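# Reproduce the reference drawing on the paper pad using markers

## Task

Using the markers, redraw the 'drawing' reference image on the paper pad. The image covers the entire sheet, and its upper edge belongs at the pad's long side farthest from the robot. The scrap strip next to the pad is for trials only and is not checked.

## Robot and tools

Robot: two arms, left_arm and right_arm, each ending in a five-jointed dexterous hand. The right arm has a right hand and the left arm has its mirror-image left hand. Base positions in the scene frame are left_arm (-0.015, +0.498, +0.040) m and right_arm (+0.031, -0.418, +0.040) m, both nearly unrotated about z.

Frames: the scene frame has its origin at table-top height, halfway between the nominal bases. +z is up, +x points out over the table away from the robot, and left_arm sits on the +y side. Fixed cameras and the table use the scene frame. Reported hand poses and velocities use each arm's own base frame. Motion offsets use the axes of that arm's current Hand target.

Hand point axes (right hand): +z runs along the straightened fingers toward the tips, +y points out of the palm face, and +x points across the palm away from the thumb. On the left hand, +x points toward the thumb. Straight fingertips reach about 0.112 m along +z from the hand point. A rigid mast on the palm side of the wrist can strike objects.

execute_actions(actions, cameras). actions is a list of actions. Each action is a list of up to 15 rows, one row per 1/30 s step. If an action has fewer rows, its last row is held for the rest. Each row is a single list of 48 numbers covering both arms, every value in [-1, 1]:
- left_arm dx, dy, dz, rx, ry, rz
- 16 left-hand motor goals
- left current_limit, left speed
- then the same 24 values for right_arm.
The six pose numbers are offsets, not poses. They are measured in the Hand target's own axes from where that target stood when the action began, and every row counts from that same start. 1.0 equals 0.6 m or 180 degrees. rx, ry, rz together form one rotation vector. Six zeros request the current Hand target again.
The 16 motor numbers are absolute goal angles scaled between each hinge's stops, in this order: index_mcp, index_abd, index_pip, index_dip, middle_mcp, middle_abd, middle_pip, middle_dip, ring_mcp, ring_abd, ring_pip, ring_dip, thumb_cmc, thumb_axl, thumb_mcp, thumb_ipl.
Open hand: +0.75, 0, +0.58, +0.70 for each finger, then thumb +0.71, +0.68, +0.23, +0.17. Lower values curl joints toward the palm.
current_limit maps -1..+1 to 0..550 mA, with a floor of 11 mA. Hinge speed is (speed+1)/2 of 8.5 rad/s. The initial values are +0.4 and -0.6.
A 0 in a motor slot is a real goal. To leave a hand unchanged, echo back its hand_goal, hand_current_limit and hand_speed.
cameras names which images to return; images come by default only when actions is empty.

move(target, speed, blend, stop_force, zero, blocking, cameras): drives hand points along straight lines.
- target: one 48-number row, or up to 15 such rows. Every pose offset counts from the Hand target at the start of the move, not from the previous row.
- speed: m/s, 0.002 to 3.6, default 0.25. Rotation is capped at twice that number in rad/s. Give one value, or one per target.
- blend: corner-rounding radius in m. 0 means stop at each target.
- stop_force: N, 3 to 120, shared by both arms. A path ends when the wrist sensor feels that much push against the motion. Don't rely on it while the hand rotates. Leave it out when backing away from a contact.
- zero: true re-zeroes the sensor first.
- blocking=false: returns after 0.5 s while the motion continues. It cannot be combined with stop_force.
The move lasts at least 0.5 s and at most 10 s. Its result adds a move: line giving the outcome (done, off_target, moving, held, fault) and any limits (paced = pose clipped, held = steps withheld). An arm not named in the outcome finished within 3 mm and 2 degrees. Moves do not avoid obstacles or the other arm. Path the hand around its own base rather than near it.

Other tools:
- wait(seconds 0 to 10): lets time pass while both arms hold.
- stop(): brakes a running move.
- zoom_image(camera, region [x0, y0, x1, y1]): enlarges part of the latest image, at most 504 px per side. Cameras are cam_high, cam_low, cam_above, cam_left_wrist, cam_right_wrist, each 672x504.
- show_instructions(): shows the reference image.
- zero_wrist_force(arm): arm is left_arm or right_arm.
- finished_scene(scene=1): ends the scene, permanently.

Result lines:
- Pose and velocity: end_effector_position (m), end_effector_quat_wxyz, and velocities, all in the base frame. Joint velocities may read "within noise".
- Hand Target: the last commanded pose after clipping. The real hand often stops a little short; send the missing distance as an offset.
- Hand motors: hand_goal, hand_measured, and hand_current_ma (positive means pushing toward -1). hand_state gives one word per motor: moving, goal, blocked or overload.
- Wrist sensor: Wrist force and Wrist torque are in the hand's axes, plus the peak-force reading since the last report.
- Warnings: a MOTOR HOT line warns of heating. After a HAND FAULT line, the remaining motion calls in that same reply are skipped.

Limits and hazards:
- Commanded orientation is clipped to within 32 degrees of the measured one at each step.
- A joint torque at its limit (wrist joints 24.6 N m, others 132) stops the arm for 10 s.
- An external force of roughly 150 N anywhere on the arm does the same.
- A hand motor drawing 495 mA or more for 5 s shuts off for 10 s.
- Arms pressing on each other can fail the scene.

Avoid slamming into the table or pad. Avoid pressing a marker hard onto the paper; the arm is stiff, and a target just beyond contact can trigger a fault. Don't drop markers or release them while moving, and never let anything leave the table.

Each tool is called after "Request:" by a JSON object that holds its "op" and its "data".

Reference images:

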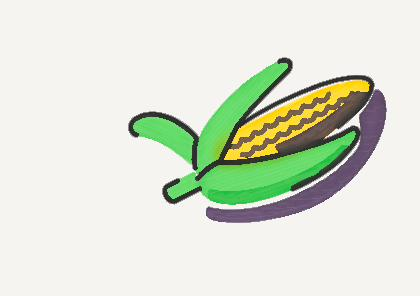

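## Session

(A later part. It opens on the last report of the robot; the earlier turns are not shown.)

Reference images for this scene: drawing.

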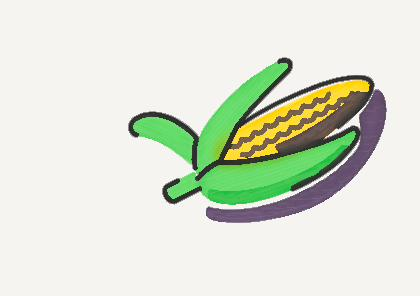

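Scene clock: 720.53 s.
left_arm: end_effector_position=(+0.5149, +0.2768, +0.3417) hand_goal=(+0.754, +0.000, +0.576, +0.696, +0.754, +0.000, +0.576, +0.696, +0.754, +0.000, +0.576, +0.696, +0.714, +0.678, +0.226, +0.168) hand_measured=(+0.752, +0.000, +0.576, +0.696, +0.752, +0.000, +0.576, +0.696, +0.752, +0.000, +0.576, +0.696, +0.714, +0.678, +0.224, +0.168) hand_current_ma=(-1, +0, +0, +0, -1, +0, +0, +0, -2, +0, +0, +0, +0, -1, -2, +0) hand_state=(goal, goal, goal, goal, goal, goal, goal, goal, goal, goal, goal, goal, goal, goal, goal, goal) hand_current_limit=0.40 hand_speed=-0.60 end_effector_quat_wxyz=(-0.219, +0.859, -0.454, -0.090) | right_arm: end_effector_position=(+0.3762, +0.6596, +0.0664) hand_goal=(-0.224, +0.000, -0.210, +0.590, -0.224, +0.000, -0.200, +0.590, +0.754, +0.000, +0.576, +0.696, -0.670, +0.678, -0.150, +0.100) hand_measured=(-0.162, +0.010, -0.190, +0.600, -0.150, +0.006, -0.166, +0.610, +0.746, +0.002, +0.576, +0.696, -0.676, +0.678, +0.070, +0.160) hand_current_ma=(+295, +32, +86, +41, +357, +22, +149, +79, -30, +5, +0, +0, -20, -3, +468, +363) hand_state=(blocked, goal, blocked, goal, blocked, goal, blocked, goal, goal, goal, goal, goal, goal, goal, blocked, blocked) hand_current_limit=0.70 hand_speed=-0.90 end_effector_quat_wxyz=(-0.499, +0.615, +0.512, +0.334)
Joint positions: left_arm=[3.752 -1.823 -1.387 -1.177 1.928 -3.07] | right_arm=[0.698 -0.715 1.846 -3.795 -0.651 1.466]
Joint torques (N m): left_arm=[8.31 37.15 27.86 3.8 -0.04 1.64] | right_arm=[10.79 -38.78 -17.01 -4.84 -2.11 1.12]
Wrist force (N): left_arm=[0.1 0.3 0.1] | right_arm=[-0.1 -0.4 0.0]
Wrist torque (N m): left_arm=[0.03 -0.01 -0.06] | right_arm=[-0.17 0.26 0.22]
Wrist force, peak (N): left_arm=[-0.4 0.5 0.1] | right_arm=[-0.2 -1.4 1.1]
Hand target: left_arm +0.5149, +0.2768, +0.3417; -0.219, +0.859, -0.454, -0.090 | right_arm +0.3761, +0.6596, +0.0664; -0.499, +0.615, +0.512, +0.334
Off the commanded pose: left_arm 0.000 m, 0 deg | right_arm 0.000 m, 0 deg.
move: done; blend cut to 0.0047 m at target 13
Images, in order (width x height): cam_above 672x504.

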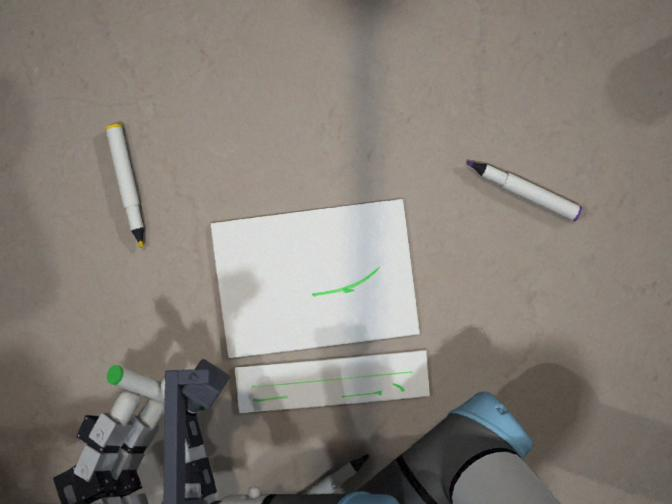

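Request:
{"op": "move", "data": {"target": [0,0,0,0,0,0,0.754,0,0.576,0.696,0.754,0,0.576,0.696,0.754,0,0.576,0.696,0.714,0.678,0.226,0.168,0.4,-0.6,-0.03994,0.01165,0.01214,0,0,0,-0.225,0,-0.21,0.59,-0.225,0,-0.2,0.59,0.754,0,0.576,0.696,-0.671,0.678,-0.15,0.1,0.7,-0.9], "speed": 0.1}}

Request:
{"op": "move", "data": {"target": [0,0,0,0,0,0,0.754,0,0.576,0.696,0.754,0,0.576,0.696,0.754,0,0.576,0.696,0.714,0.678,0.226,0.168,0.4,-0.6,0,0,0,0,0,0,-0.195,0,-0.21,0.59,-0.25,0,-0.2,0.59,0.754,0,0.576,0.696,-0.671,0.678,-0.15,0.1,0.7,-0.95], "cameras": ["cam_right_wrist"]}}

Request:
{"op": "zoom_image", "data": {"camera": "cam_right_wrist", "region": [422, 0, 672, 310]}}

Scene clock: 771.10 s.
left_arm: end_effector_position=(+0.5149, +0.2768, +0.3417) hand_goal=(+0.754, +0.000, +0.576, +0.696, +0.754, +0.000, +0.576, +0.696, +0.754, +0.000, +0.576, +0.696, +0.714, +0.678, +0.226, +0.168) hand_measured=(+0.752, +0.000, +0.576, +0.696, +0.752, +0.000, +0.576, +0.696, +0.752, +0.000, +0.576, +0.696, +0.714, +0.678, +0.224, +0.168) hand_current_ma=(-1, +0, +0, +0, -1, +0, +0, +0, -2, +0, +0, +0, +0, -1, -2, +0) hand_state=(goal, goal, goal, goal, goal, goal, goal, goal, goal, goal, goal, goal, goal, goal, goal, goal) hand_current_limit=0.40 hand_speed=-0.60 end_effector_quat_wxyz=(-0.219, +0.859, -0.454, -0.090) | right_arm: end_effector_position=(+0.3761, +0.6597, +0.0405) hand_goal=(-0.224, +0.000, -0.210, +0.590, -0.224, +0.000, -0.200, +0.590, +0.754, +0.000, +0.576, +0.696, -0.670, +0.678, -0.150, +0.100) hand_measured=(-0.162, +0.010, -0.190, +0.600, -0.150, +0.006, -0.166, +0.610, +0.746, +0.002, +0.576, +0.696, -0.676, +0.678, +0.070, +0.160) hand_current_ma=(+295, +32, +86, +41, +357, +22, +149, +79, -30, +5, +0, +0, -20, -3, +467, +363) hand_state=(blocked, goal, blocked, goal, blocked, goal, blocked, goal, goal, goal, goal, goal, goal, goal, blocked, blocked) hand_current_limit=0.70 hand_speed=-0.90 end_effector_quat_wxyz=(-0.499, +0.615, +0.512, +0.334)
Joint positions: left_arm=[3.752 -1.823 -1.387 -1.177 1.928 -3.07] | right_arm=[0.699 -0.657 1.832 -3.838 -0.651 1.466]
Joint torques (N m): left_arm=[8.3 37.88 27.48 3.77 -0.39 1.55] | right_arm=[9.4 -38.36 -17.93 -4.9 -1.85 1.46]
Wrist force (N): left_arm=[-0.1 0.1 -0.1] | right_arm=[-0.3 -0.4 0.3]
Wrist torque (N m): left_arm=[0.01 0.01 -0.06] | right_arm=[-0.19 0.29 0.20]
Wrist force, peak (N): left_arm=[-0.3 0.6 0.1] | right_arm=[0.1 -0.8 -0.1]
Hand target: left_arm +0.5149, +0.2768, +0.3417; -0.219, +0.859, -0.454, -0.090 | right_arm +0.3761, +0.6597, +0.0404; -0.499, +0.615, +0.512, +0.334
Off the commanded pose: left_arm 0.000 m, 0 deg | right_arm 0.000 m, 0 deg.
move: done

Scene clock: 771.60 s.
left_arm: end_effector_position=(+0.5149, +0.2768, +0.3417) hand_goal=(+0.754, +0.000, +0.576, +0.696, +0.754, +0.000, +0.576, +0.696, +0.754, +0.000, +0.576, +0.696, +0.714, +0.678, +0.226, +0.168) hand_measured=(+0.752, +0.000, +0.576, +0.696, +0.752, +0.000, +0.576, +0.696, +0.752, +0.000, +0.576, +0.696, +0.714, +0.678, +0.224, +0.168) hand_current_ma=(-1, +0, +0, +0, -1, +0, +0, +0, -2, +0, +0, +0, +0, -1, -2, +0) hand_state=(goal, goal, goal, goal, goal, goal, goal, goal, goal, goal, goal, goal, goal, goal, goal, goal) hand_current_limit=0.40 hand_speed=-0.60 end_effector_quat_wxyz=(-0.219, +0.859, -0.454, -0.090) | right_arm: end_effector_position=(+0.3761, +0.6597, +0.0404) hand_goal=(-0.194, +0.000, -0.210, +0.590, -0.250, +0.000, -0.200, +0.590, +0.754, +0.000, +0.576, +0.696, -0.670, +0.678, -0.150, +0.100) hand_measured=(-0.154, +0.012, -0.190, +0.600, -0.158, +0.006, -0.166, +0.610, +0.746, +0.002, +0.576, +0.696, -0.670, +0.678, +0.070, +0.160) hand_current_ma=(+180, +40, +86, +41, +446, +20, +149, +79, -30, +5, +0, +0, -2, -3, +467, +363) hand_state=(blocked, goal, blocked, goal, blocked, goal, blocked, goal, goal, goal, goal, goal, goal, goal, blocked, blocked) hand_current_limit=0.70 hand_speed=-0.95 end_effector_quat_wxyz=(-0.499, +0.615, +0.512, +0.334)
Joint positions: left_arm=[3.752 -1.823 -1.387 -1.177 1.928 -3.07] | right_arm=[0.699 -0.657 1.832 -3.838 -0.651 1.466]
Joint torques (N m): left_arm=[9.31 37.8 27.53 3.85 -0.23 1.41] | right_arm=[10.33 -38.58 -17.24 -4.69 -1.91 1.14]
Wrist force (N): left_arm=[-0.2 0.3 -0.1] | right_arm=[-0.1 -0.3 0.1]
Wrist torque (N m): left_arm=[0.04 0.02 -0.08] | right_arm=[-0.18 0.26 0.22]
Wrist force, peak (N): left_arm=[-0.3 0.5 -0.1] | right_arm=[-0.3 -0.6 0.1]
Hand target: left_arm +0.5149, +0.2768, +0.3417; -0.219, +0.859, -0.454, -0.090 | right_arm +0.3761, +0.6597, +0.0404; -0.499, +0.615, +0.512, +0.334
Off the commanded pose: left_arm 0.000 m, 0 deg | right_arm 0.000 m, 0 deg.
move: done
camera_calibration:
cam_right_wrist: T_world_to_cam=[[0.348141, -0.217252, -0.911921, 0.0885305], [-0.546759, -0.837239, -0.00927414, 0.707694], [-0.761481, 0.501829, -0.410262, 0.102161], [0, 0, 0, 1]] pos_world=[0.43391, 0.560475, 0.129209]
Images, in order (width x height): cam_right_wrist 672x504.

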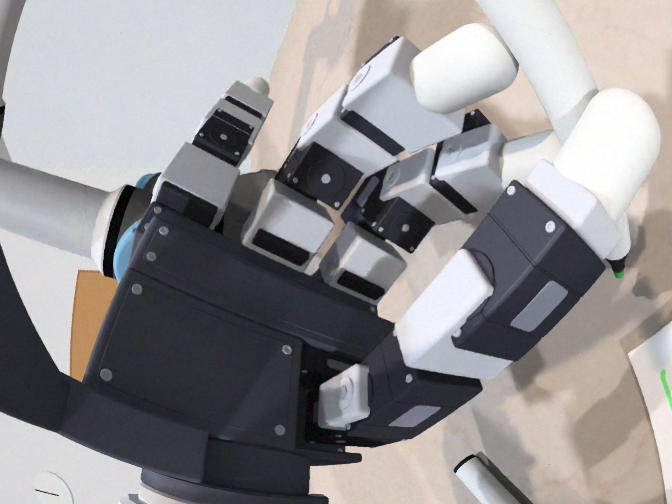

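Scaled by 1.626 from the camera's 672x504 image, which has a finer 960x720 frame.

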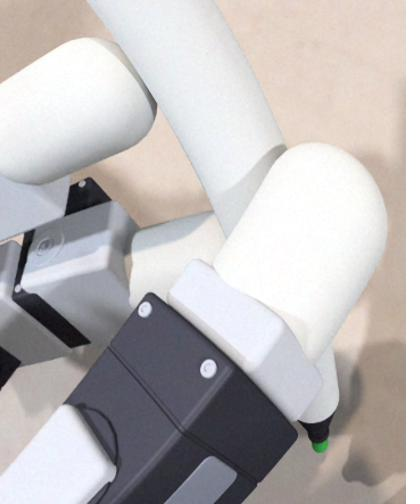

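Request:
{"op": "move", "data": {"target": [0,0,0,0,0,0,0.754,0,0.576,0.696,0.754,0,0.576,0.696,0.754,0,0.576,0.696,0.714,0.678,0.226,0.168,0.4,-0.6,0,0,0,0,0,0,-0.16,0,-0.21,0.59,-0.275,0,-0.2,0.59,0.754,0,0.576,0.696,-0.671,0.678,-0.15,0.1,0.7,-0.95], "cameras": ["cam_right_wrist"]}}

Request:
{"op": "zoom_image", "data": {"camera": "cam_right_wrist", "region": [422, 0, 672, 310]}}

Request:
{"op": "move", "data": {"target": [0,0,0,0,0,0,0.754,0,0.576,0.696,0.754,0,0.576,0.696,0.754,0,0.576,0.696,0.714,0.678,0.226,0.168,0.4,-0.6,0,0,0,0,0,0,-0.13,0,-0.21,0.59,-0.3,0,-0.2,0.59,0.754,0,0.576,0.696,-0.671,0.678,-0.15,0.1,0.7,-0.95], "cameras": ["cam_right_wrist"]}}

Request:
{"op": "zoom_image", "data": {"camera": "cam_right_wrist", "region": [422, 0, 672, 310]}}

Scene clock: 778.60 s.
left_arm: end_effector_position=(+0.5149, +0.2768, +0.3417) hand_goal=(+0.754, +0.000, +0.576, +0.696, +0.754, +0.000, +0.576, +0.696, +0.754, +0.000, +0.576, +0.696, +0.714, +0.678, +0.226, +0.168) hand_measured=(+0.752, +0.000, +0.576, +0.696, +0.752, +0.000, +0.576, +0.696, +0.752, +0.000, +0.576, +0.696, +0.714, +0.678, +0.224, +0.168) hand_current_ma=(-1, +0, +0, +0, -1, +0, +0, +0, -2, +0, +0, +0, +0, -1, -2, +0) hand_state=(goal, goal, goal, goal, goal, goal, goal, goal, goal, goal, goal, goal, goal, goal, goal, goal) hand_current_limit=0.40 hand_speed=-0.60 end_effector_quat_wxyz=(-0.219, +0.859, -0.454, -0.090) | right_arm: end_effector_position=(+0.3761, +0.6597, +0.0404) hand_goal=(-0.160, +0.000, -0.210, +0.590, -0.274, +0.000, -0.200, +0.590, +0.754, +0.000, +0.576, +0.696, -0.670, +0.678, -0.150, +0.100) hand_measured=(-0.154, +0.012, -0.206, +0.594, -0.266, +0.004, -0.194, +0.594, +0.746, +0.002, +0.576, +0.696, -0.664, +0.678, -0.148, +0.102) hand_current_ma=(+25, +40, +16, +12, +30, +11, +21, +12, -30, +5, +0, +0, +21, +1, +8, +8) hand_state=(goal, goal, goal, goal, goal, goal, goal, goal, goal, goal, goal, goal, goal, goal, goal, goal) hand_current_limit=0.70 hand_speed=-0.95 end_effector_quat_wxyz=(-0.499, +0.615, +0.512, +0.334)
Joint positions: left_arm=[3.752 -1.823 -1.387 -1.177 1.928 -3.07] | right_arm=[0.699 -0.657 1.832 -3.838 -0.651 1.466]
Joint torques (N m): left_arm=[8.62 35.91 27.22 3.89 -0.13 1.42] | right_arm=[9.28 -39.79 -18.47 -4.65 -1.66 1.2]
Wrist force (N): left_arm=[-0.1 0.4 -0.1] | right_arm=[-0.1 -0.4 -0.1]
Wrist torque (N m): left_arm=[0.04 0.01 -0.07] | right_arm=[-0.18 0.26 0.21]
Wrist force, peak (N): left_arm=[-0.1 0.7 0.0] | right_arm=[-0.4 -0.9 0.1]
Hand target: left_arm +0.5149, +0.2768, +0.3417; -0.219, +0.859, -0.454, -0.090 | right_arm +0.3761, +0.6597, +0.0404; -0.499, +0.615, +0.512, +0.334
Off the commanded pose: left_arm 0.000 m, 0 deg | right_arm 0.000 m, 0 deg.
move: done
camera_calibration:
cam_right_wrist: T_world_to_cam=[[0.348141, -0.217252, -0.911921, 0.0885305], [-0.546759, -0.837239, -0.00927414, 0.707694], [-0.761481, 0.501829, -0.410262, 0.102161], [0, 0, 0, 1]] pos_world=[0.43391, 0.560475, 0.129209]
Images, in order (width x height): cam_right_wrist 672x504.

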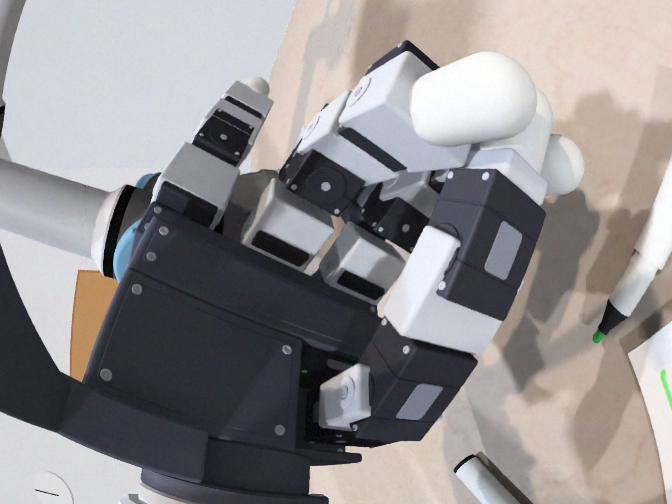

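Scaled by 1.626 from the camera's 672x504 image, which has a finer 960x720 frame.

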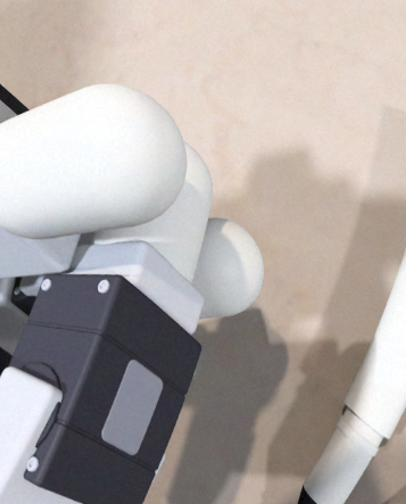

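Scene clock: 779.10 s.
left_arm: end_effector_position=(+0.5149, +0.2768, +0.3417) hand_goal=(+0.754, +0.000, +0.576, +0.696, +0.754, +0.000, +0.576, +0.696, +0.754, +0.000, +0.576, +0.696, +0.714, +0.678, +0.226, +0.168) hand_measured=(+0.752, +0.000, +0.576, +0.696, +0.752, +0.000, +0.576, +0.696, +0.752, +0.000, +0.576, +0.696, +0.714, +0.678, +0.224, +0.168) hand_current_ma=(-1, +0, +0, +0, -1, +0, +0, +0, -2, +0, +0, +0, +0, -1, -2, +0) hand_state=(goal, goal, goal, goal, goal, goal, goal, goal, goal, goal, goal, goal, goal, goal, goal, goal) hand_current_limit=0.40 hand_speed=-0.60 end_effector_quat_wxyz=(-0.219, +0.859, -0.454, -0.090) | right_arm: end_effector_position=(+0.3761, +0.6597, +0.0404) hand_goal=(-0.130, +0.000, -0.210, +0.590, -0.300, +0.000, -0.200, +0.590, +0.754, +0.000, +0.576, +0.696, -0.670, +0.678, -0.150, +0.100) hand_measured=(-0.132, +0.012, -0.206, +0.594, -0.274, +0.004, -0.194, +0.594, +0.746, +0.002, +0.576, +0.696, -0.664, +0.678, -0.148, +0.102) hand_current_ma=(-4, +40, +16, +12, +118, +11, +21, +12, -30, +5, +0, +0, +21, +1, +8, +8) hand_state=(goal, goal, goal, goal, blocked, goal, goal, goal, goal, goal, goal, goal, goal, goal, goal, goal) hand_current_limit=0.70 hand_speed=-0.95 end_effector_quat_wxyz=(-0.499, +0.615, +0.512, +0.334)
Joint positions: left_arm=[3.752 -1.823 -1.387 -1.177 1.928 -3.07] | right_arm=[0.699 -0.657 1.832 -3.838 -0.651 1.466]
Joint torques (N m): left_arm=[8.89 36.85 27.56 3.82 0.08 1.22] | right_arm=[9.54 -39.87 -15.97 -4.47 -1.54 1.45]
Wrist force (N): left_arm=[-0.1 0.2 0.1] | right_arm=[0.0 -0.7 0.1]
Wrist torque (N m): left_arm=[0.01 0.02 -0.07] | right_arm=[-0.23 0.26 0.20]
Wrist force, peak (N): left_arm=[-0.2 0.5 0.0] | right_arm=[-0.2 -0.8 0.1]
Hand target: left_arm +0.5149, +0.2768, +0.3417; -0.219, +0.859, -0.454, -0.090 | right_arm +0.3761, +0.6597, +0.0404; -0.499, +0.615, +0.512, +0.334
Off the commanded pose: left_arm 0.000 m, 0 deg | right_arm 0.000 m, 0 deg.
move: done
camera_calibration:
cam_right_wrist: T_world_to_cam=[[0.348141, -0.217252, -0.911921, 0.0885305], [-0.546759, -0.837239, -0.00927414, 0.707694], [-0.761481, 0.501829, -0.410262, 0.102161], [0, 0, 0, 1]] pos_world=[0.43391, 0.560475, 0.129209]
Images, in order (width x height): cam_right_wrist 672x504.

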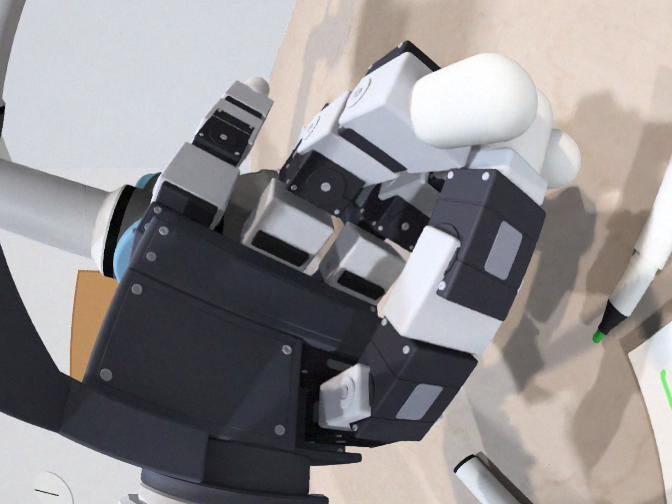

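Scaled by 1.626 from the camera's 672x504 image, which has a finer 960x720 frame.

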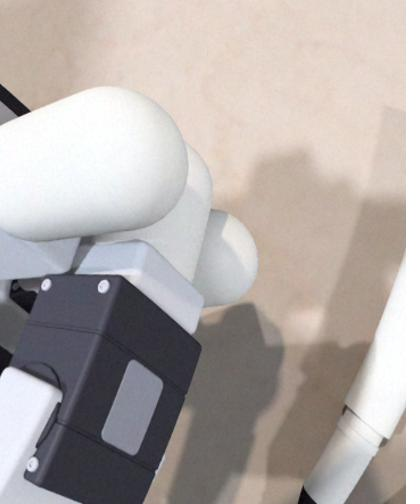

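Request:
{"op": "move", "data": {"target": [0,0,0,0,0,0,0.754,0,0.576,0.696,0.754,0,0.576,0.696,0.754,0,0.576,0.696,0.714,0.678,0.226,0.168,0.4,-0.6,0.0922,-0.0269,-0.188,0,0,0,-0.153,0,-0.193,0.623,-0.153,0,-0.193,0.623,0.754,0,0.576,0.696,-0.671,0.678,0.226,0.168,0.4,-0.9], "speed": 0.15, "cameras": ["cam_above","cam_high","cam_right_wrist"]}}

Request:
{"op": "zoom_image", "data": {"camera": "cam_above", "region": [60, 280, 300, 504]}}

Scene clock: 786.37 s.
left_arm: end_effector_position=(+0.5149, +0.2768, +0.3417) hand_goal=(+0.754, +0.000, +0.576, +0.696, +0.754, +0.000, +0.576, +0.696, +0.754, +0.000, +0.576, +0.696, +0.714, +0.678, +0.226, +0.168) hand_measured=(+0.752, +0.000, +0.576, +0.696, +0.752, +0.000, +0.576, +0.696, +0.752, +0.000, +0.576, +0.696, +0.714, +0.678, +0.224, +0.168) hand_current_ma=(-1, +0, +0, +0, -1, +0, +0, +0, -2, +0, +0, +0, +0, -1, -2, +0) hand_state=(goal, goal, goal, goal, goal, goal, goal, goal, goal, goal, goal, goal, goal, goal, goal, goal) hand_current_limit=0.40 hand_speed=-0.60 end_effector_quat_wxyz=(-0.219, +0.859, -0.454, -0.090) | right_arm: end_effector_position=(+0.3858, +0.5679, +0.1272) hand_goal=(-0.152, +0.000, -0.192, +0.624, -0.152, +0.000, -0.192, +0.624, +0.754, +0.000, +0.576, +0.696, -0.670, +0.678, +0.226, +0.168) hand_measured=(-0.148, +0.012, -0.194, +0.622, -0.154, +0.004, -0.192, +0.622, +0.746, +0.002, +0.576, +0.696, -0.664, +0.678, +0.220, +0.166) hand_current_ma=(+19, +39, -5, -10, -4, +11, +2, -10, -30, +5, +0, +0, +23, +2, -25, -11) hand_state=(goal, goal, goal, goal, goal, goal, goal, goal, goal, goal, goal, goal, goal, goal, goal, goal) hand_current_limit=0.40 hand_speed=-0.90 end_effector_quat_wxyz=(-0.499, +0.615, +0.512, +0.334)
Joint positions: left_arm=[3.752 -1.823 -1.387 -1.177 1.928 -3.07] | right_arm=[0.538 -0.955 2.093 -3.675 -0.513 1.315]
Joint torques (N m): left_arm=[8.81 37.07 27.17 3.83 -0.14 1.36] | right_arm=[-11.65 -45.24 -5.23 0.36 3.32 -1.55]
Wrist force (N): left_arm=[-0.2 0.4 0.1] | right_arm=[-0.2 -0.4 0.2]
Wrist torque (N m): left_arm=[0.03 0.03 -0.09] | right_arm=[-0.19 0.28 0.27]
Wrist force, peak (N): left_arm=[0.0 0.7 0.0] | right_arm=[-0.6 -0.7 0.8]
Hand target: left_arm +0.5149, +0.2768, +0.3417; -0.219, +0.859, -0.454, -0.090 | right_arm +0.3858, +0.5679, +0.1272; -0.499, +0.615, +0.512, +0.334
Off the commanded pose: left_arm 0.000 m, 0 deg | right_arm 0.000 m, 0 deg.
move: done
camera_calibration:
cam_right_wrist: T_world_to_cam=[[0.348115, -0.217234, -0.911935, 0.144371], [-0.546716, -0.837267, -0.00925155, 0.636934], [-0.761523, 0.50179, -0.41023, 0.191257], [0, 0, 0, 1]] pos_world=[0.443611, 0.468675, 0.216009]
Images, in order (width x height): cam_high 672x504, cam_above 672x504, cam_right_wrist 672x504.

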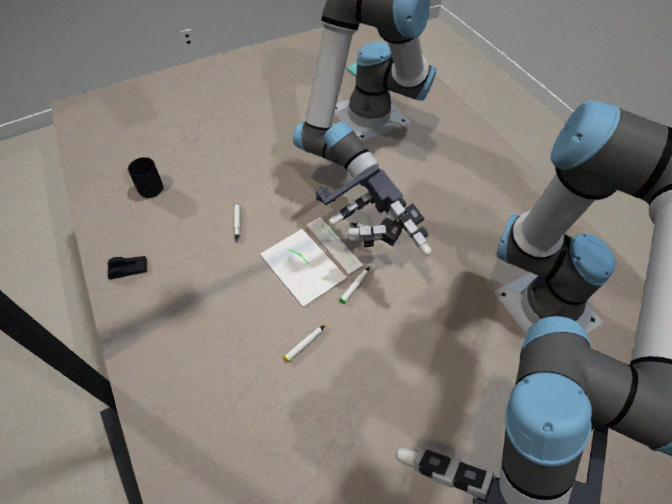

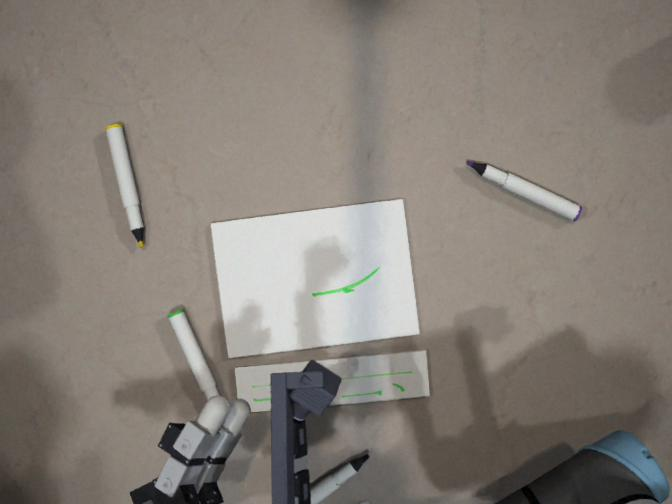

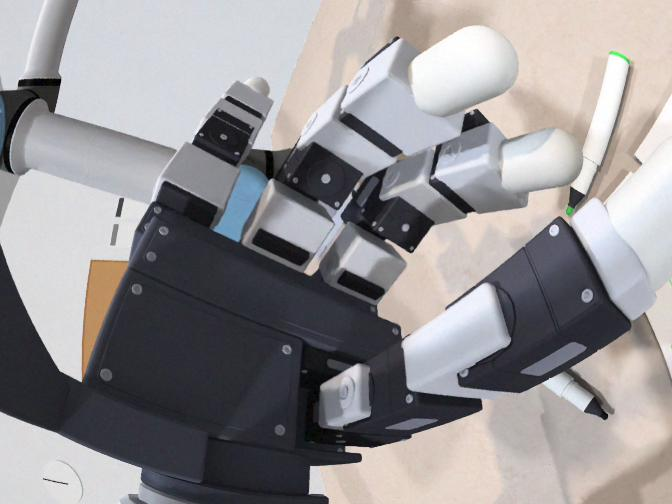

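Scaled by 2.100.

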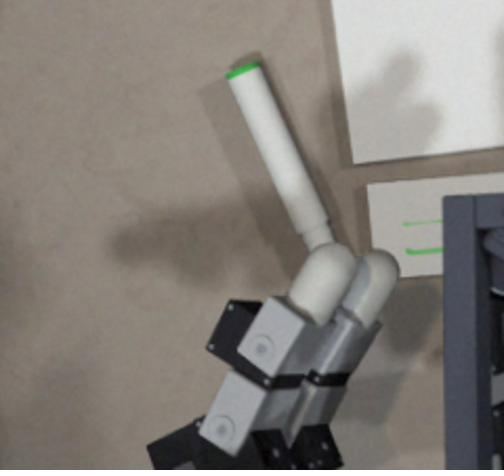

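Request:
{"op": "move", "data": {"target": [0,0,0,0,0,0,0.754,0,0.576,0.696,0.754,0,0.576,0.696,0.754,0,0.576,0.696,0.714,0.678,0.226,0.168,0.4,-0.6,-0.0672,0.0196,-0.24,0,0,0,-0.153,0,-0.193,0.623,-0.153,0,-0.193,0.623,0.754,0,0.576,0.696,-0.671,0.678,0.226,0.168,0.4,-0.6], "speed": 0.2, "cameras": ["cam_above"]}}

Request:
{"op": "zoom_image", "data": {"camera": "cam_above", "region": [140, 290, 260, 430]}}

Scene clock: 828.70 s.
left_arm: end_effector_position=(+0.5149, +0.2768, +0.3417) hand_goal=(+0.754, +0.000, +0.576, +0.696, +0.754, +0.000, +0.576, +0.696, +0.754, +0.000, +0.576, +0.696, +0.714, +0.678, +0.226, +0.168) hand_measured=(+0.752, +0.000, +0.576, +0.696, +0.752, +0.000, +0.576, +0.696, +0.752, +0.000, +0.576, +0.696, +0.714, +0.678, +0.224, +0.168) hand_current_ma=(-1, +0, +0, +0, -1, +0, +0, +0, -2, +0, +0, +0, +0, -1, -2, +0) hand_state=(goal, goal, goal, goal, goal, goal, goal, goal, goal, goal, goal, goal, goal, goal, goal, goal) hand_current_limit=0.40 hand_speed=-0.60 end_effector_quat_wxyz=(-0.219, +0.859, -0.454, -0.090) | right_arm: end_effector_position=(+0.4012, +0.4188, +0.1271) hand_goal=(-0.152, +0.000, -0.192, +0.624, -0.152, +0.000, -0.192, +0.624, +0.754, +0.000, +0.576, +0.696, -0.670, +0.678, +0.226, +0.168) hand_measured=(-0.148, +0.012, -0.194, +0.622, -0.152, +0.004, -0.192, +0.622, +0.746, +0.002, +0.576, +0.696, -0.664, +0.678, +0.222, +0.166) hand_current_ma=(+16, +39, -5, -10, +0, +11, +2, -10, -30, +5, +0, +0, +25, +2, -20, -11) hand_state=(goal, goal, goal, goal, goal, goal, goal, goal, goal, goal, goal, goal, goal, goal, goal, goal) hand_current_limit=0.40 hand_speed=-0.60 end_effector_quat_wxyz=(-0.499, +0.615, +0.511, +0.334)
Joint positions: left_arm=[3.752 -1.823 -1.387 -1.177 1.928 -3.07] | right_arm=[0.194 -1.254 2.423 -3.043 -0.297 0.603]
Joint torques (N m): left_arm=[8.64 36.55 26.23 3.86 -0.13 1.39] | right_arm=[-11.3 -33.36 -18.73 -0.33 4.1 -1.43]
Wrist force (N): left_arm=[-0.1 0.4 0.0] | right_arm=[-0.5 -0.5 0.0]
Wrist torque (N m): left_arm=[0.04 0.02 -0.08] | right_arm=[-0.21 0.31 0.25]
Wrist force, peak (N): left_arm=[-0.4 0.6 -0.1] | right_arm=[-0.9 -0.2 -1.1]
Hand target: left_arm +0.5149, +0.2768, +0.3417; -0.219, +0.859, -0.454, -0.090 | right_arm +0.4012, +0.4187, +0.1271; -0.499, +0.615, +0.512, +0.334
Off the commanded pose: left_arm 0.000 m, 0 deg | right_arm 0.000 m, 0 deg.
move: done
Images, in order (width x height): cam_above 672x504.

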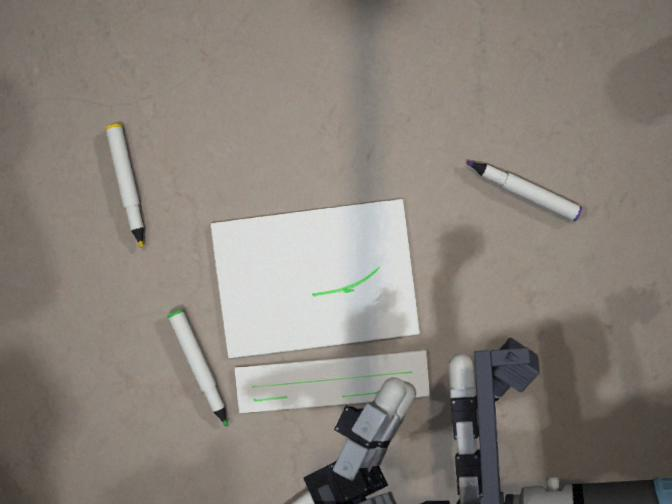

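Scaled by 3.600.

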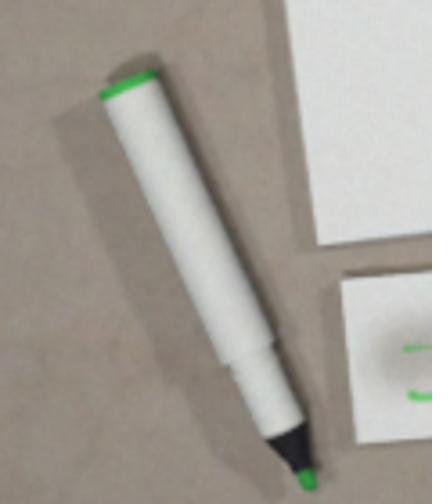

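Request:
{"op": "move", "data": {"target": [[0,0,0,0,0,0,0.754,0,0.576,0.696,0.754,0,0.576,0.696,0.754,0,0.576,0.696,0.714,0.678,0.226,0.168,0.4,-0.6,0.0955,0.0237,0.3935,0.0289,-0.1004,0.3737,-0.153,0,-0.193,0.623,-0.153,0,-0.193,0.623,0.754,0,0.576,0.696,-0.671,0.678,0.226,0.168,0.4,-0.6],[0,0,0,0,0,0,0.754,0,0.576,0.696,0.754,0,0.576,0.696,0.754,0,0.576,0.696,0.714,0.678,0.226,0.168,0.4,-0.6,0.0218,0.0452,0.4158,0.0289,-0.1004,0.3737,-0.153,0,-0.193,0.623,-0.153,0,-0.193,0.623,0.754,0,0.576,0.696,-0.671,0.678,0.226,0.168,0.4,-0.6]], "speed": [0.25,0.1], "cameras": ["cam_above","cam_right_wrist","cam_high"]}}

Request:
{"op": "zoom_image", "data": {"camera": "cam_right_wrist", "region": [422, 0, 672, 310]}}

Request:
{"op": "zoom_image", "data": {"camera": "cam_above", "region": [90, 270, 290, 450]}}

Scene clock: 852.43 s.
left_arm: end_effector_position=(+0.5149, +0.2768, +0.3417) hand_goal=(+0.754, +0.000, +0.576, +0.696, +0.754, +0.000, +0.576, +0.696, +0.754, +0.000, +0.576, +0.696, +0.714, +0.678, +0.226, +0.168) hand_measured=(+0.752, +0.000, +0.576, +0.696, +0.752, +0.000, +0.576, +0.696, +0.752, +0.000, +0.576, +0.696, +0.714, +0.678, +0.224, +0.168) hand_current_ma=(-1, +0, +0, +0, -1, +0, +0, +0, -2, +0, +0, +0, +0, -1, -2, +0) hand_state=(goal, goal, goal, goal, goal, goal, goal, goal, goal, goal, goal, goal, goal, goal, goal, goal) hand_current_limit=0.40 hand_speed=-0.60 end_effector_quat_wxyz=(-0.219, +0.859, -0.454, -0.090) | right_arm: end_effector_position=(+0.4057, +0.6614, +0.0622) hand_goal=(-0.152, +0.000, -0.192, +0.624, -0.152, +0.000, -0.192, +0.624, +0.754, +0.000, +0.576, +0.696, -0.670, +0.678, +0.226, +0.168) hand_measured=(-0.148, +0.004, -0.192, +0.622, -0.152, +0.002, -0.192, +0.622, +0.746, +0.002, +0.576, +0.696, -0.666, +0.678, +0.222, +0.166) hand_current_ma=(+15, +11, -3, -9, +0, +9, +2, -9, -36, +5, +0, +0, +13, +2, -20, -11) hand_state=(goal, goal, goal, goal, goal, goal, goal, goal, goal, goal, goal, goal, goal, goal, goal, goal) hand_current_limit=0.40 hand_speed=-0.60 end_effector_quat_wxyz=(-0.544, +0.814, +0.169, -0.114)
Joint positions: left_arm=[3.752 -1.823 -1.387 -1.177 1.928 -3.07] | right_arm=[0.604 -0.737 1.466 -2.734 -0.436 2.045]
Joint torques (N m): left_arm=[8.69 37.12 27.22 3.69 -0.09 1.39] | right_arm=[10.05 -44.74 -20.88 -5.14 2.4 1.72]
Wrist force (N): left_arm=[-0.2 0.1 0.0] | right_arm=[-0.7 -0.9 -0.3]
Wrist torque (N m): left_arm=[0.00 0.03 -0.08] | right_arm=[-0.04 0.16 -0.12]
Wrist force, peak (N): left_arm=[-0.2 0.6 -0.3] | right_arm=[-0.8 -2.0 -0.7]
Hand target: left_arm +0.5149, +0.2768, +0.3417; -0.219, +0.859, -0.454, -0.090 | right_arm +0.4058, +0.6614, +0.0622; -0.544, +0.814, +0.169, -0.114
Off the commanded pose: left_arm 0.000 m, 0 deg | right_arm 0.000 m, 0 deg.
move: done
camera_calibration:
cam_right_wrist: T_world_to_cam=[[-0.665779, -0.518277, -0.536775, 0.685558], [-0.169338, -0.595669, 0.785177, 0.363193], [-0.72668, 0.613651, 0.30882, 0.0000252759], [0, 0, 0, 1]] pos_world=[0.517951, 0.571637, 0.0828117]
Images, in order (width x height): cam_high 672x504, cam_above 672x504, cam_right_wrist 672x504.

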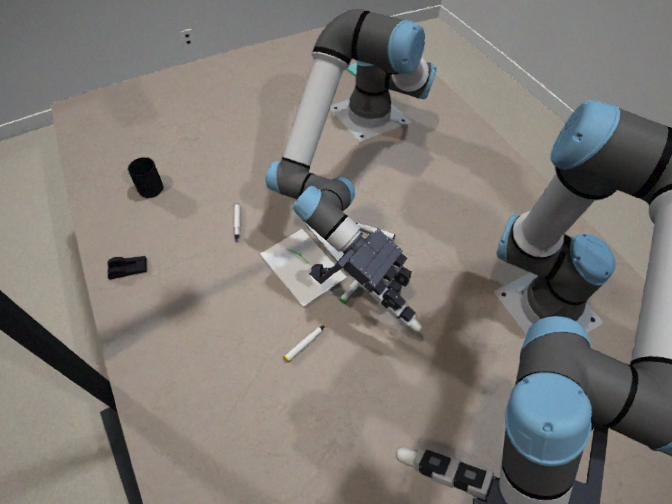

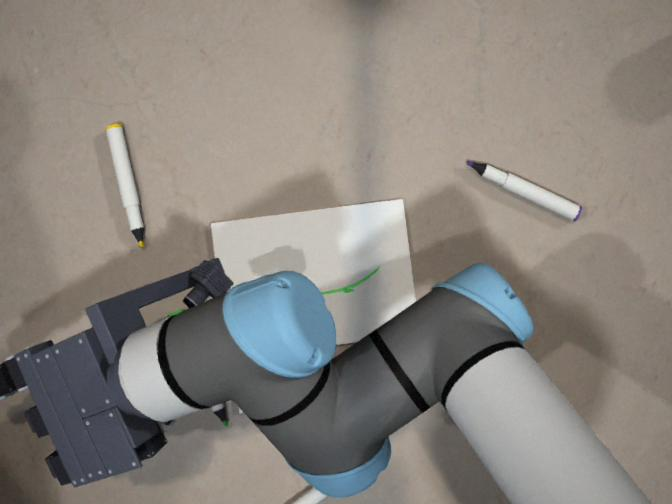

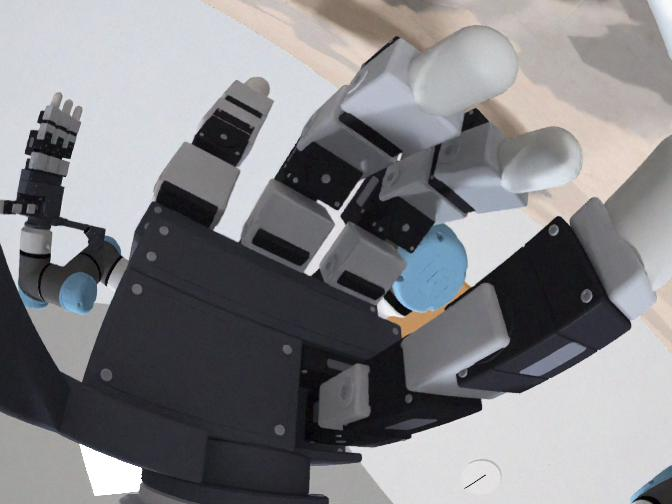

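Scaled by 1.626 from the camera's 672x504 image, which has a finer 960x720 frame.

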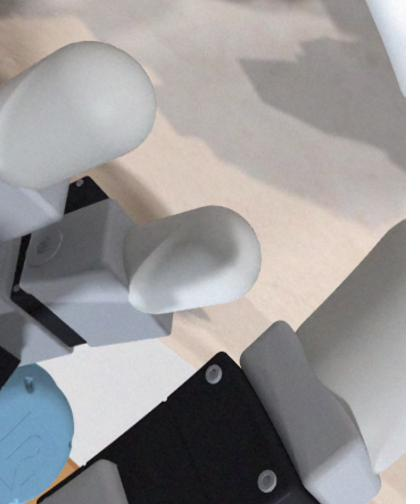

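Scaled by 2.520.

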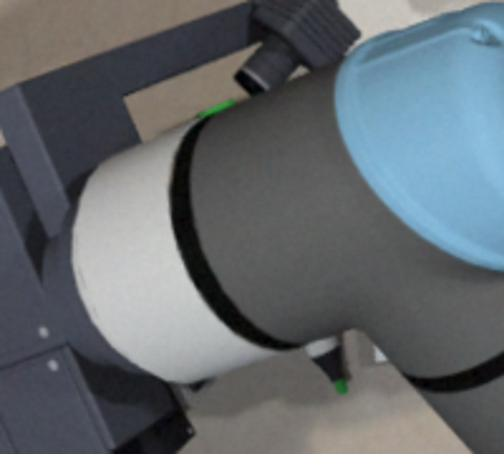

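Request:
{"op": "move", "data": {"target": [0,0,0,0,0,0,0.754,0,0.576,0.696,0.754,0,0.576,0.696,0.754,0,0.576,0.696,0.714,0.678,0.226,0.168,0.4,-0.6,0,0.0692,0.0288,0,0,0,-0.153,0,-0.193,0.623,-0.153,0,-0.193,0.623,0.754,0,0.576,0.696,-0.671,0.678,0.226,0.168,0.4,-0.6], "speed": 0.1, "cameras": ["cam_right_wrist"]}}

Request:
{"op": "zoom_image", "data": {"camera": "cam_right_wrist", "region": [422, 0, 672, 310]}}

Scene clock: 861.70 s.
left_arm: end_effector_position=(+0.5149, +0.2768, +0.3417) hand_goal=(+0.754, +0.000, +0.576, +0.696, +0.754, +0.000, +0.576, +0.696, +0.754, +0.000, +0.576, +0.696, +0.714, +0.678, +0.226, +0.168) hand_measured=(+0.752, +0.000, +0.576, +0.696, +0.752, +0.000, +0.576, +0.696, +0.752, +0.000, +0.576, +0.696, +0.714, +0.678, +0.224, +0.168) hand_current_ma=(-1, +0, +0, +0, -1, +0, +0, +0, -2, +0, +0, +0, +0, -1, -2, +0) hand_state=(goal, goal, goal, goal, goal, goal, goal, goal, goal, goal, goal, goal, goal, goal, goal, goal) hand_current_limit=0.40 hand_speed=-0.60 end_effector_quat_wxyz=(-0.219, +0.859, -0.454, -0.090) | right_arm: end_effector_position=(+0.4057, +0.6615, +0.0173) hand_goal=(-0.152, +0.000, -0.192, +0.624, -0.152, +0.000, -0.192, +0.624, +0.754, +0.000, +0.576, +0.696, -0.670, +0.678, +0.226, +0.168) hand_measured=(-0.148, +0.004, -0.192, +0.622, -0.152, +0.002, -0.192, +0.622, +0.746, +0.002, +0.576, +0.696, -0.666, +0.678, +0.222, +0.166) hand_current_ma=(+14, +11, -3, -9, +0, +9, +2, -9, -37, +5, +0, +0, +13, +2, -20, -11) hand_state=(goal, goal, goal, goal, goal, goal, goal, goal, goal, goal, goal, goal, goal, goal, goal, goal) hand_current_limit=0.40 hand_speed=-0.60 end_effector_quat_wxyz=(-0.544, +0.814, +0.169, -0.114)
Joint positions: left_arm=[3.752 -1.823 -1.387 -1.177 1.928 -3.07] | right_arm=[0.604 -0.663 1.467 -2.808 -0.436 2.046]
Joint torques (N m): left_arm=[8.23 36.67 26.12 4.02 -0.14 1.42] | right_arm=[10.23 -44.71 -25.39 -5.26 -0.93 1.66]
Wrist force (N): left_arm=[-0.3 0.4 -0.2] | right_arm=[-0.6 -0.8 -0.3]
Wrist torque (N m): left_arm=[0.05 0.04 -0.09] | right_arm=[-0.03 0.15 -0.10]
Wrist force, peak (N): left_arm=[-0.2 0.8 -0.1] | right_arm=[-0.6 -1.8 -0.8]
Hand target: left_arm +0.5149, +0.2768, +0.3417; -0.219, +0.859, -0.454, -0.090 | right_arm +0.4057, +0.6615, +0.0172; -0.544, +0.814, +0.169, -0.114
Off the commanded pose: left_arm 0.000 m, 0 deg | right_arm 0.000 m, 0 deg.
move: done
camera_calibration:
cam_right_wrist: T_world_to_cam=[[-0.665766, -0.518239, -0.536828, 0.661416], [-0.169482, -0.595619, 0.785184, 0.398535], [-0.726658, 0.613731, 0.308711, 0.0137041], [0, 0, 0, 1]] pos_world=[0.517851, 0.571736, 0.0379124]
Images, in order (width x height): cam_right_wrist 672x504.

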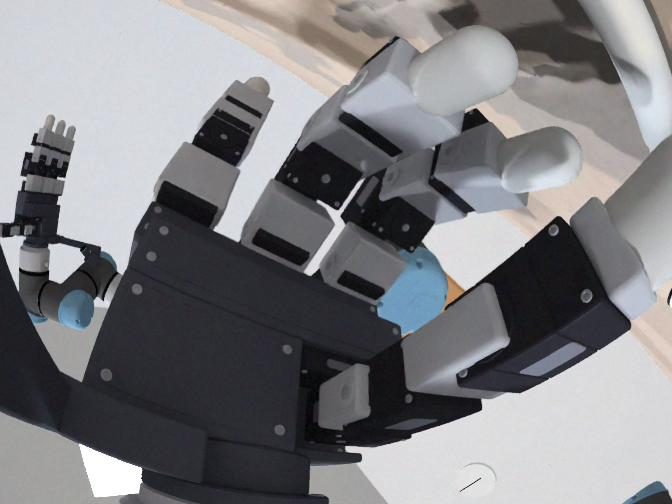

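Scaled by 1.626 from the camera's 672x504 image, which has a finer 960x720 frame.

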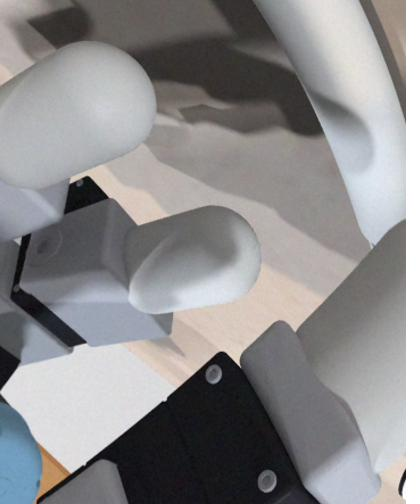

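Request:
{"op": "move", "data": {"target": [0,0,0,0,0,0,0.754,0,0.576,0.696,0.754,0,0.576,0.696,0.754,0,0.576,0.696,0.714,0.678,0.226,0.168,0.4,-0.6,0,0.0389,0.0162,0,0,0,-0.153,0,-0.193,0.623,-0.153,0,-0.193,0.623,0.754,0,0.576,0.696,-0.671,0.678,0.226,0.168,0.4,-0.6], "speed": 0.04, "stop_force": 6, "cameras": ["cam_right_wrist"]}}

Request:
{"op": "zoom_image", "data": {"camera": "cam_right_wrist", "region": [422, 0, 672, 310]}}

Request:
{"op": "move", "data": {"target": [0,0,0,0,0,0,0.754,0,0.576,0.696,0.754,0,0.576,0.696,0.754,0,0.576,0.696,0.714,0.678,0.226,0.168,0.4,-0.6,0,0,0,0,0,0,-0.153,0,-0.193,0.623,-0.153,0,-0.193,0.623,0.754,0,0.576,0.696,-0.671,0.678,-0.05,0.168,0.3,-0.9], "cameras": ["cam_right_wrist"]}}

Request:
{"op": "zoom_image", "data": {"camera": "cam_right_wrist", "region": [422, 0, 672, 310]}}

Scene clock: 870.17 s.
left_arm: end_effector_position=(+0.5149, +0.2768, +0.3417) hand_goal=(+0.754, +0.000, +0.576, +0.696, +0.754, +0.000, +0.576, +0.696, +0.754, +0.000, +0.576, +0.696, +0.714, +0.678, +0.226, +0.168) hand_measured=(+0.752, +0.000, +0.576, +0.696, +0.752, +0.000, +0.576, +0.696, +0.752, +0.000, +0.576, +0.696, +0.714, +0.678, +0.224, +0.168) hand_current_ma=(-1, +0, +0, +0, -1, +0, +0, +0, -2, +0, +0, +0, +0, -1, -2, +0) hand_state=(goal, goal, goal, goal, goal, goal, goal, goal, goal, goal, goal, goal, goal, goal, goal, goal) hand_current_limit=0.40 hand_speed=-0.60 end_effector_quat_wxyz=(-0.219, +0.859, -0.454, -0.090) | right_arm: end_effector_position=(+0.4056, +0.6615, -0.0081) hand_goal=(-0.152, +0.000, -0.192, +0.624, -0.152, +0.000, -0.192, +0.624, +0.754, +0.000, +0.576, +0.696, -0.670, +0.678, +0.226, +0.168) hand_measured=(-0.148, +0.004, -0.192, +0.622, -0.152, +0.002, -0.192, +0.622, +0.746, +0.002, +0.576, +0.696, -0.666, +0.678, +0.222, +0.166) hand_current_ma=(+14, +11, -3, -9, +0, +9, +2, -9, -37, +5, +0, +0, +13, +2, -20, -11) hand_state=(goal, goal, goal, goal, goal, goal, goal, goal, goal, goal, goal, goal, goal, goal, goal, goal) hand_current_limit=0.40 hand_speed=-0.60 end_effector_quat_wxyz=(-0.544, +0.814, +0.169, -0.114)
Joint positions: left_arm=[3.752 -1.823 -1.387 -1.177 1.928 -3.07] | right_arm=[0.604 -0.619 1.462 -2.848 -0.436 2.046]
Joint torques (N m): left_arm=[8.72 35.89 26.49 3.66 -0.05 1.49] | right_arm=[10.55 -45.98 -24.76 -5.05 -1.05 1.37]
Wrist force (N): left_arm=[0.0 0.3 -0.2] | right_arm=[-0.8 -1.1 -0.3]
Wrist torque (N m): left_arm=[0.05 0.00 -0.07] | right_arm=[-0.07 0.16 -0.11]
Wrist force, peak (N): left_arm=[0.1 0.7 0.1] | right_arm=[-1.0 -1.4 -0.5]
Hand target: left_arm +0.5149, +0.2768, +0.3417; -0.219, +0.859, -0.454, -0.090 | right_arm +0.4056, +0.6615, -0.0081; -0.544, +0.814, +0.169, -0.114
Off the commanded pose: left_arm 0.000 m, 0 deg | right_arm 0.000 m, 0 deg.
move: done
camera_calibration:
cam_right_wrist: T_world_to_cam=[[-0.665766, -0.518239, -0.536828, 0.647714], [-0.169482, -0.595619, 0.785184, 0.418462], [-0.726658, 0.613731, 0.308711, 0.0214727], [0, 0, 0, 1]] pos_world=[0.517751, 0.571736, 0.0125124]
Images, in order (width x height): cam_right_wrist 672x504.

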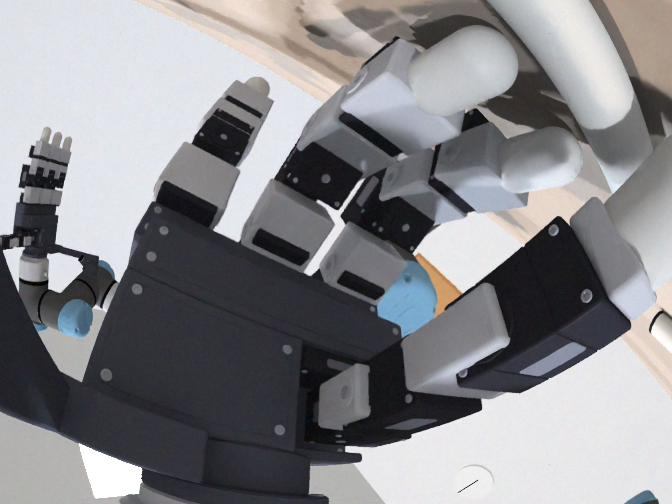

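Scaled by 1.626 from the camera's 672x504 image, which has a finer 960x720 frame.

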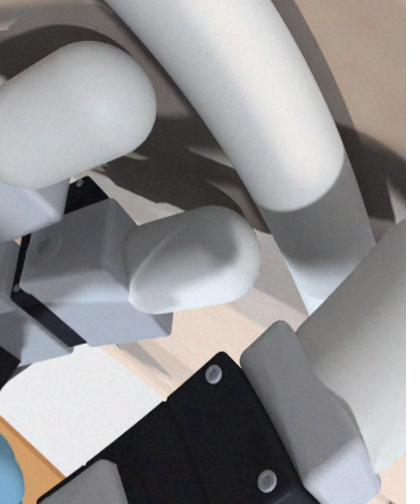

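Scene clock: 871.07 s.
left_arm: end_effector_position=(+0.5149, +0.2768, +0.3417) hand_goal=(+0.754, +0.000, +0.576, +0.696, +0.754, +0.000, +0.576, +0.696, +0.754, +0.000, +0.576, +0.696, +0.714, +0.678, +0.226, +0.168) hand_measured=(+0.752, +0.000, +0.576, +0.696, +0.752, +0.000, +0.576, +0.696, +0.752, +0.000, +0.576, +0.696, +0.714, +0.678, +0.224, +0.168) hand_current_ma=(-1, +0, +0, +0, -1, +0, +0, +0, -2, +0, +0, +0, +0, -1, -2, +0) hand_state=(goal, goal, goal, goal, goal, goal, goal, goal, goal, goal, goal, goal, goal, goal, goal, goal) hand_current_limit=0.40 hand_speed=-0.60 end_effector_quat_wxyz=(-0.219, +0.859, -0.454, -0.090) | right_arm: end_effector_position=(+0.4056, +0.6615, -0.0081) hand_goal=(-0.152, +0.000, -0.192, +0.624, -0.152, +0.000, -0.192, +0.624, +0.754, +0.000, +0.576, +0.696, -0.670, +0.678, -0.050, +0.168) hand_measured=(-0.148, +0.004, -0.192, +0.622, -0.150, +0.002, -0.192, +0.622, +0.746, +0.002, +0.576, +0.696, -0.666, +0.678, +0.074, +0.178) hand_current_ma=(+18, +11, +0, -8, +8, +9, +2, -8, -37, +5, +0, +0, +13, +2, +348, +50) hand_state=(goal, goal, goal, goal, goal, goal, goal, goal, goal, goal, goal, goal, goal, goal, moving, goal) hand_current_limit=0.30 hand_speed=-0.90 end_effector_quat_wxyz=(-0.544, +0.814, +0.169, -0.114)
Joint positions: left_arm=[3.752 -1.823 -1.387 -1.177 1.928 -3.07] | right_arm=[0.604 -0.619 1.462 -2.848 -0.436 2.046]
Joint torques (N m): left_arm=[8.83 35.99 26.23 3.78 -0.05 1.35] | right_arm=[9.51 -45.67 -23.5 -4.7 -0.87 1.41]
Wrist force (N): left_arm=[-0.1 0.3 -0.1] | right_arm=[-0.9 -3.0 -1.8]
Wrist torque (N m): left_arm=[0.04 0.01 -0.07] | right_arm=[-0.25 0.19 -0.12]
Wrist force, peak (N): left_arm=[-0.1 0.5 -0.1] | right_arm=[-1.2 -3.7 -1.7]
Hand target: left_arm +0.5149, +0.2768, +0.3417; -0.219, +0.859, -0.454, -0.090 | right_arm +0.4056, +0.6615, -0.0081; -0.544, +0.814, +0.169, -0.114
Off the commanded pose: left_arm 0.000 m, 0 deg | right_arm 0.000 m, 0 deg.
move: done
camera_calibration:
cam_right_wrist: T_world_to_cam=[[-0.665766, -0.518239, -0.536828, 0.647714], [-0.169482, -0.595619, 0.785184, 0.418462], [-0.726658, 0.613731, 0.308711, 0.0214727], [0, 0, 0, 1]] pos_world=[0.517751, 0.571736, 0.0125124]
Images, in order (width x height): cam_right_wrist 672x504.

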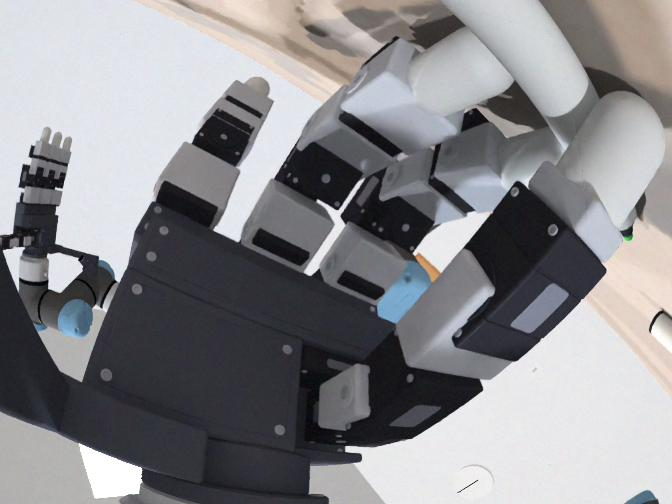

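Scaled by 1.626 from the camera's 672x504 image, which has a finer 960x720 frame.

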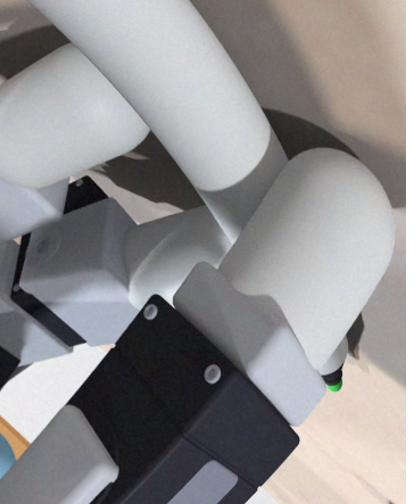

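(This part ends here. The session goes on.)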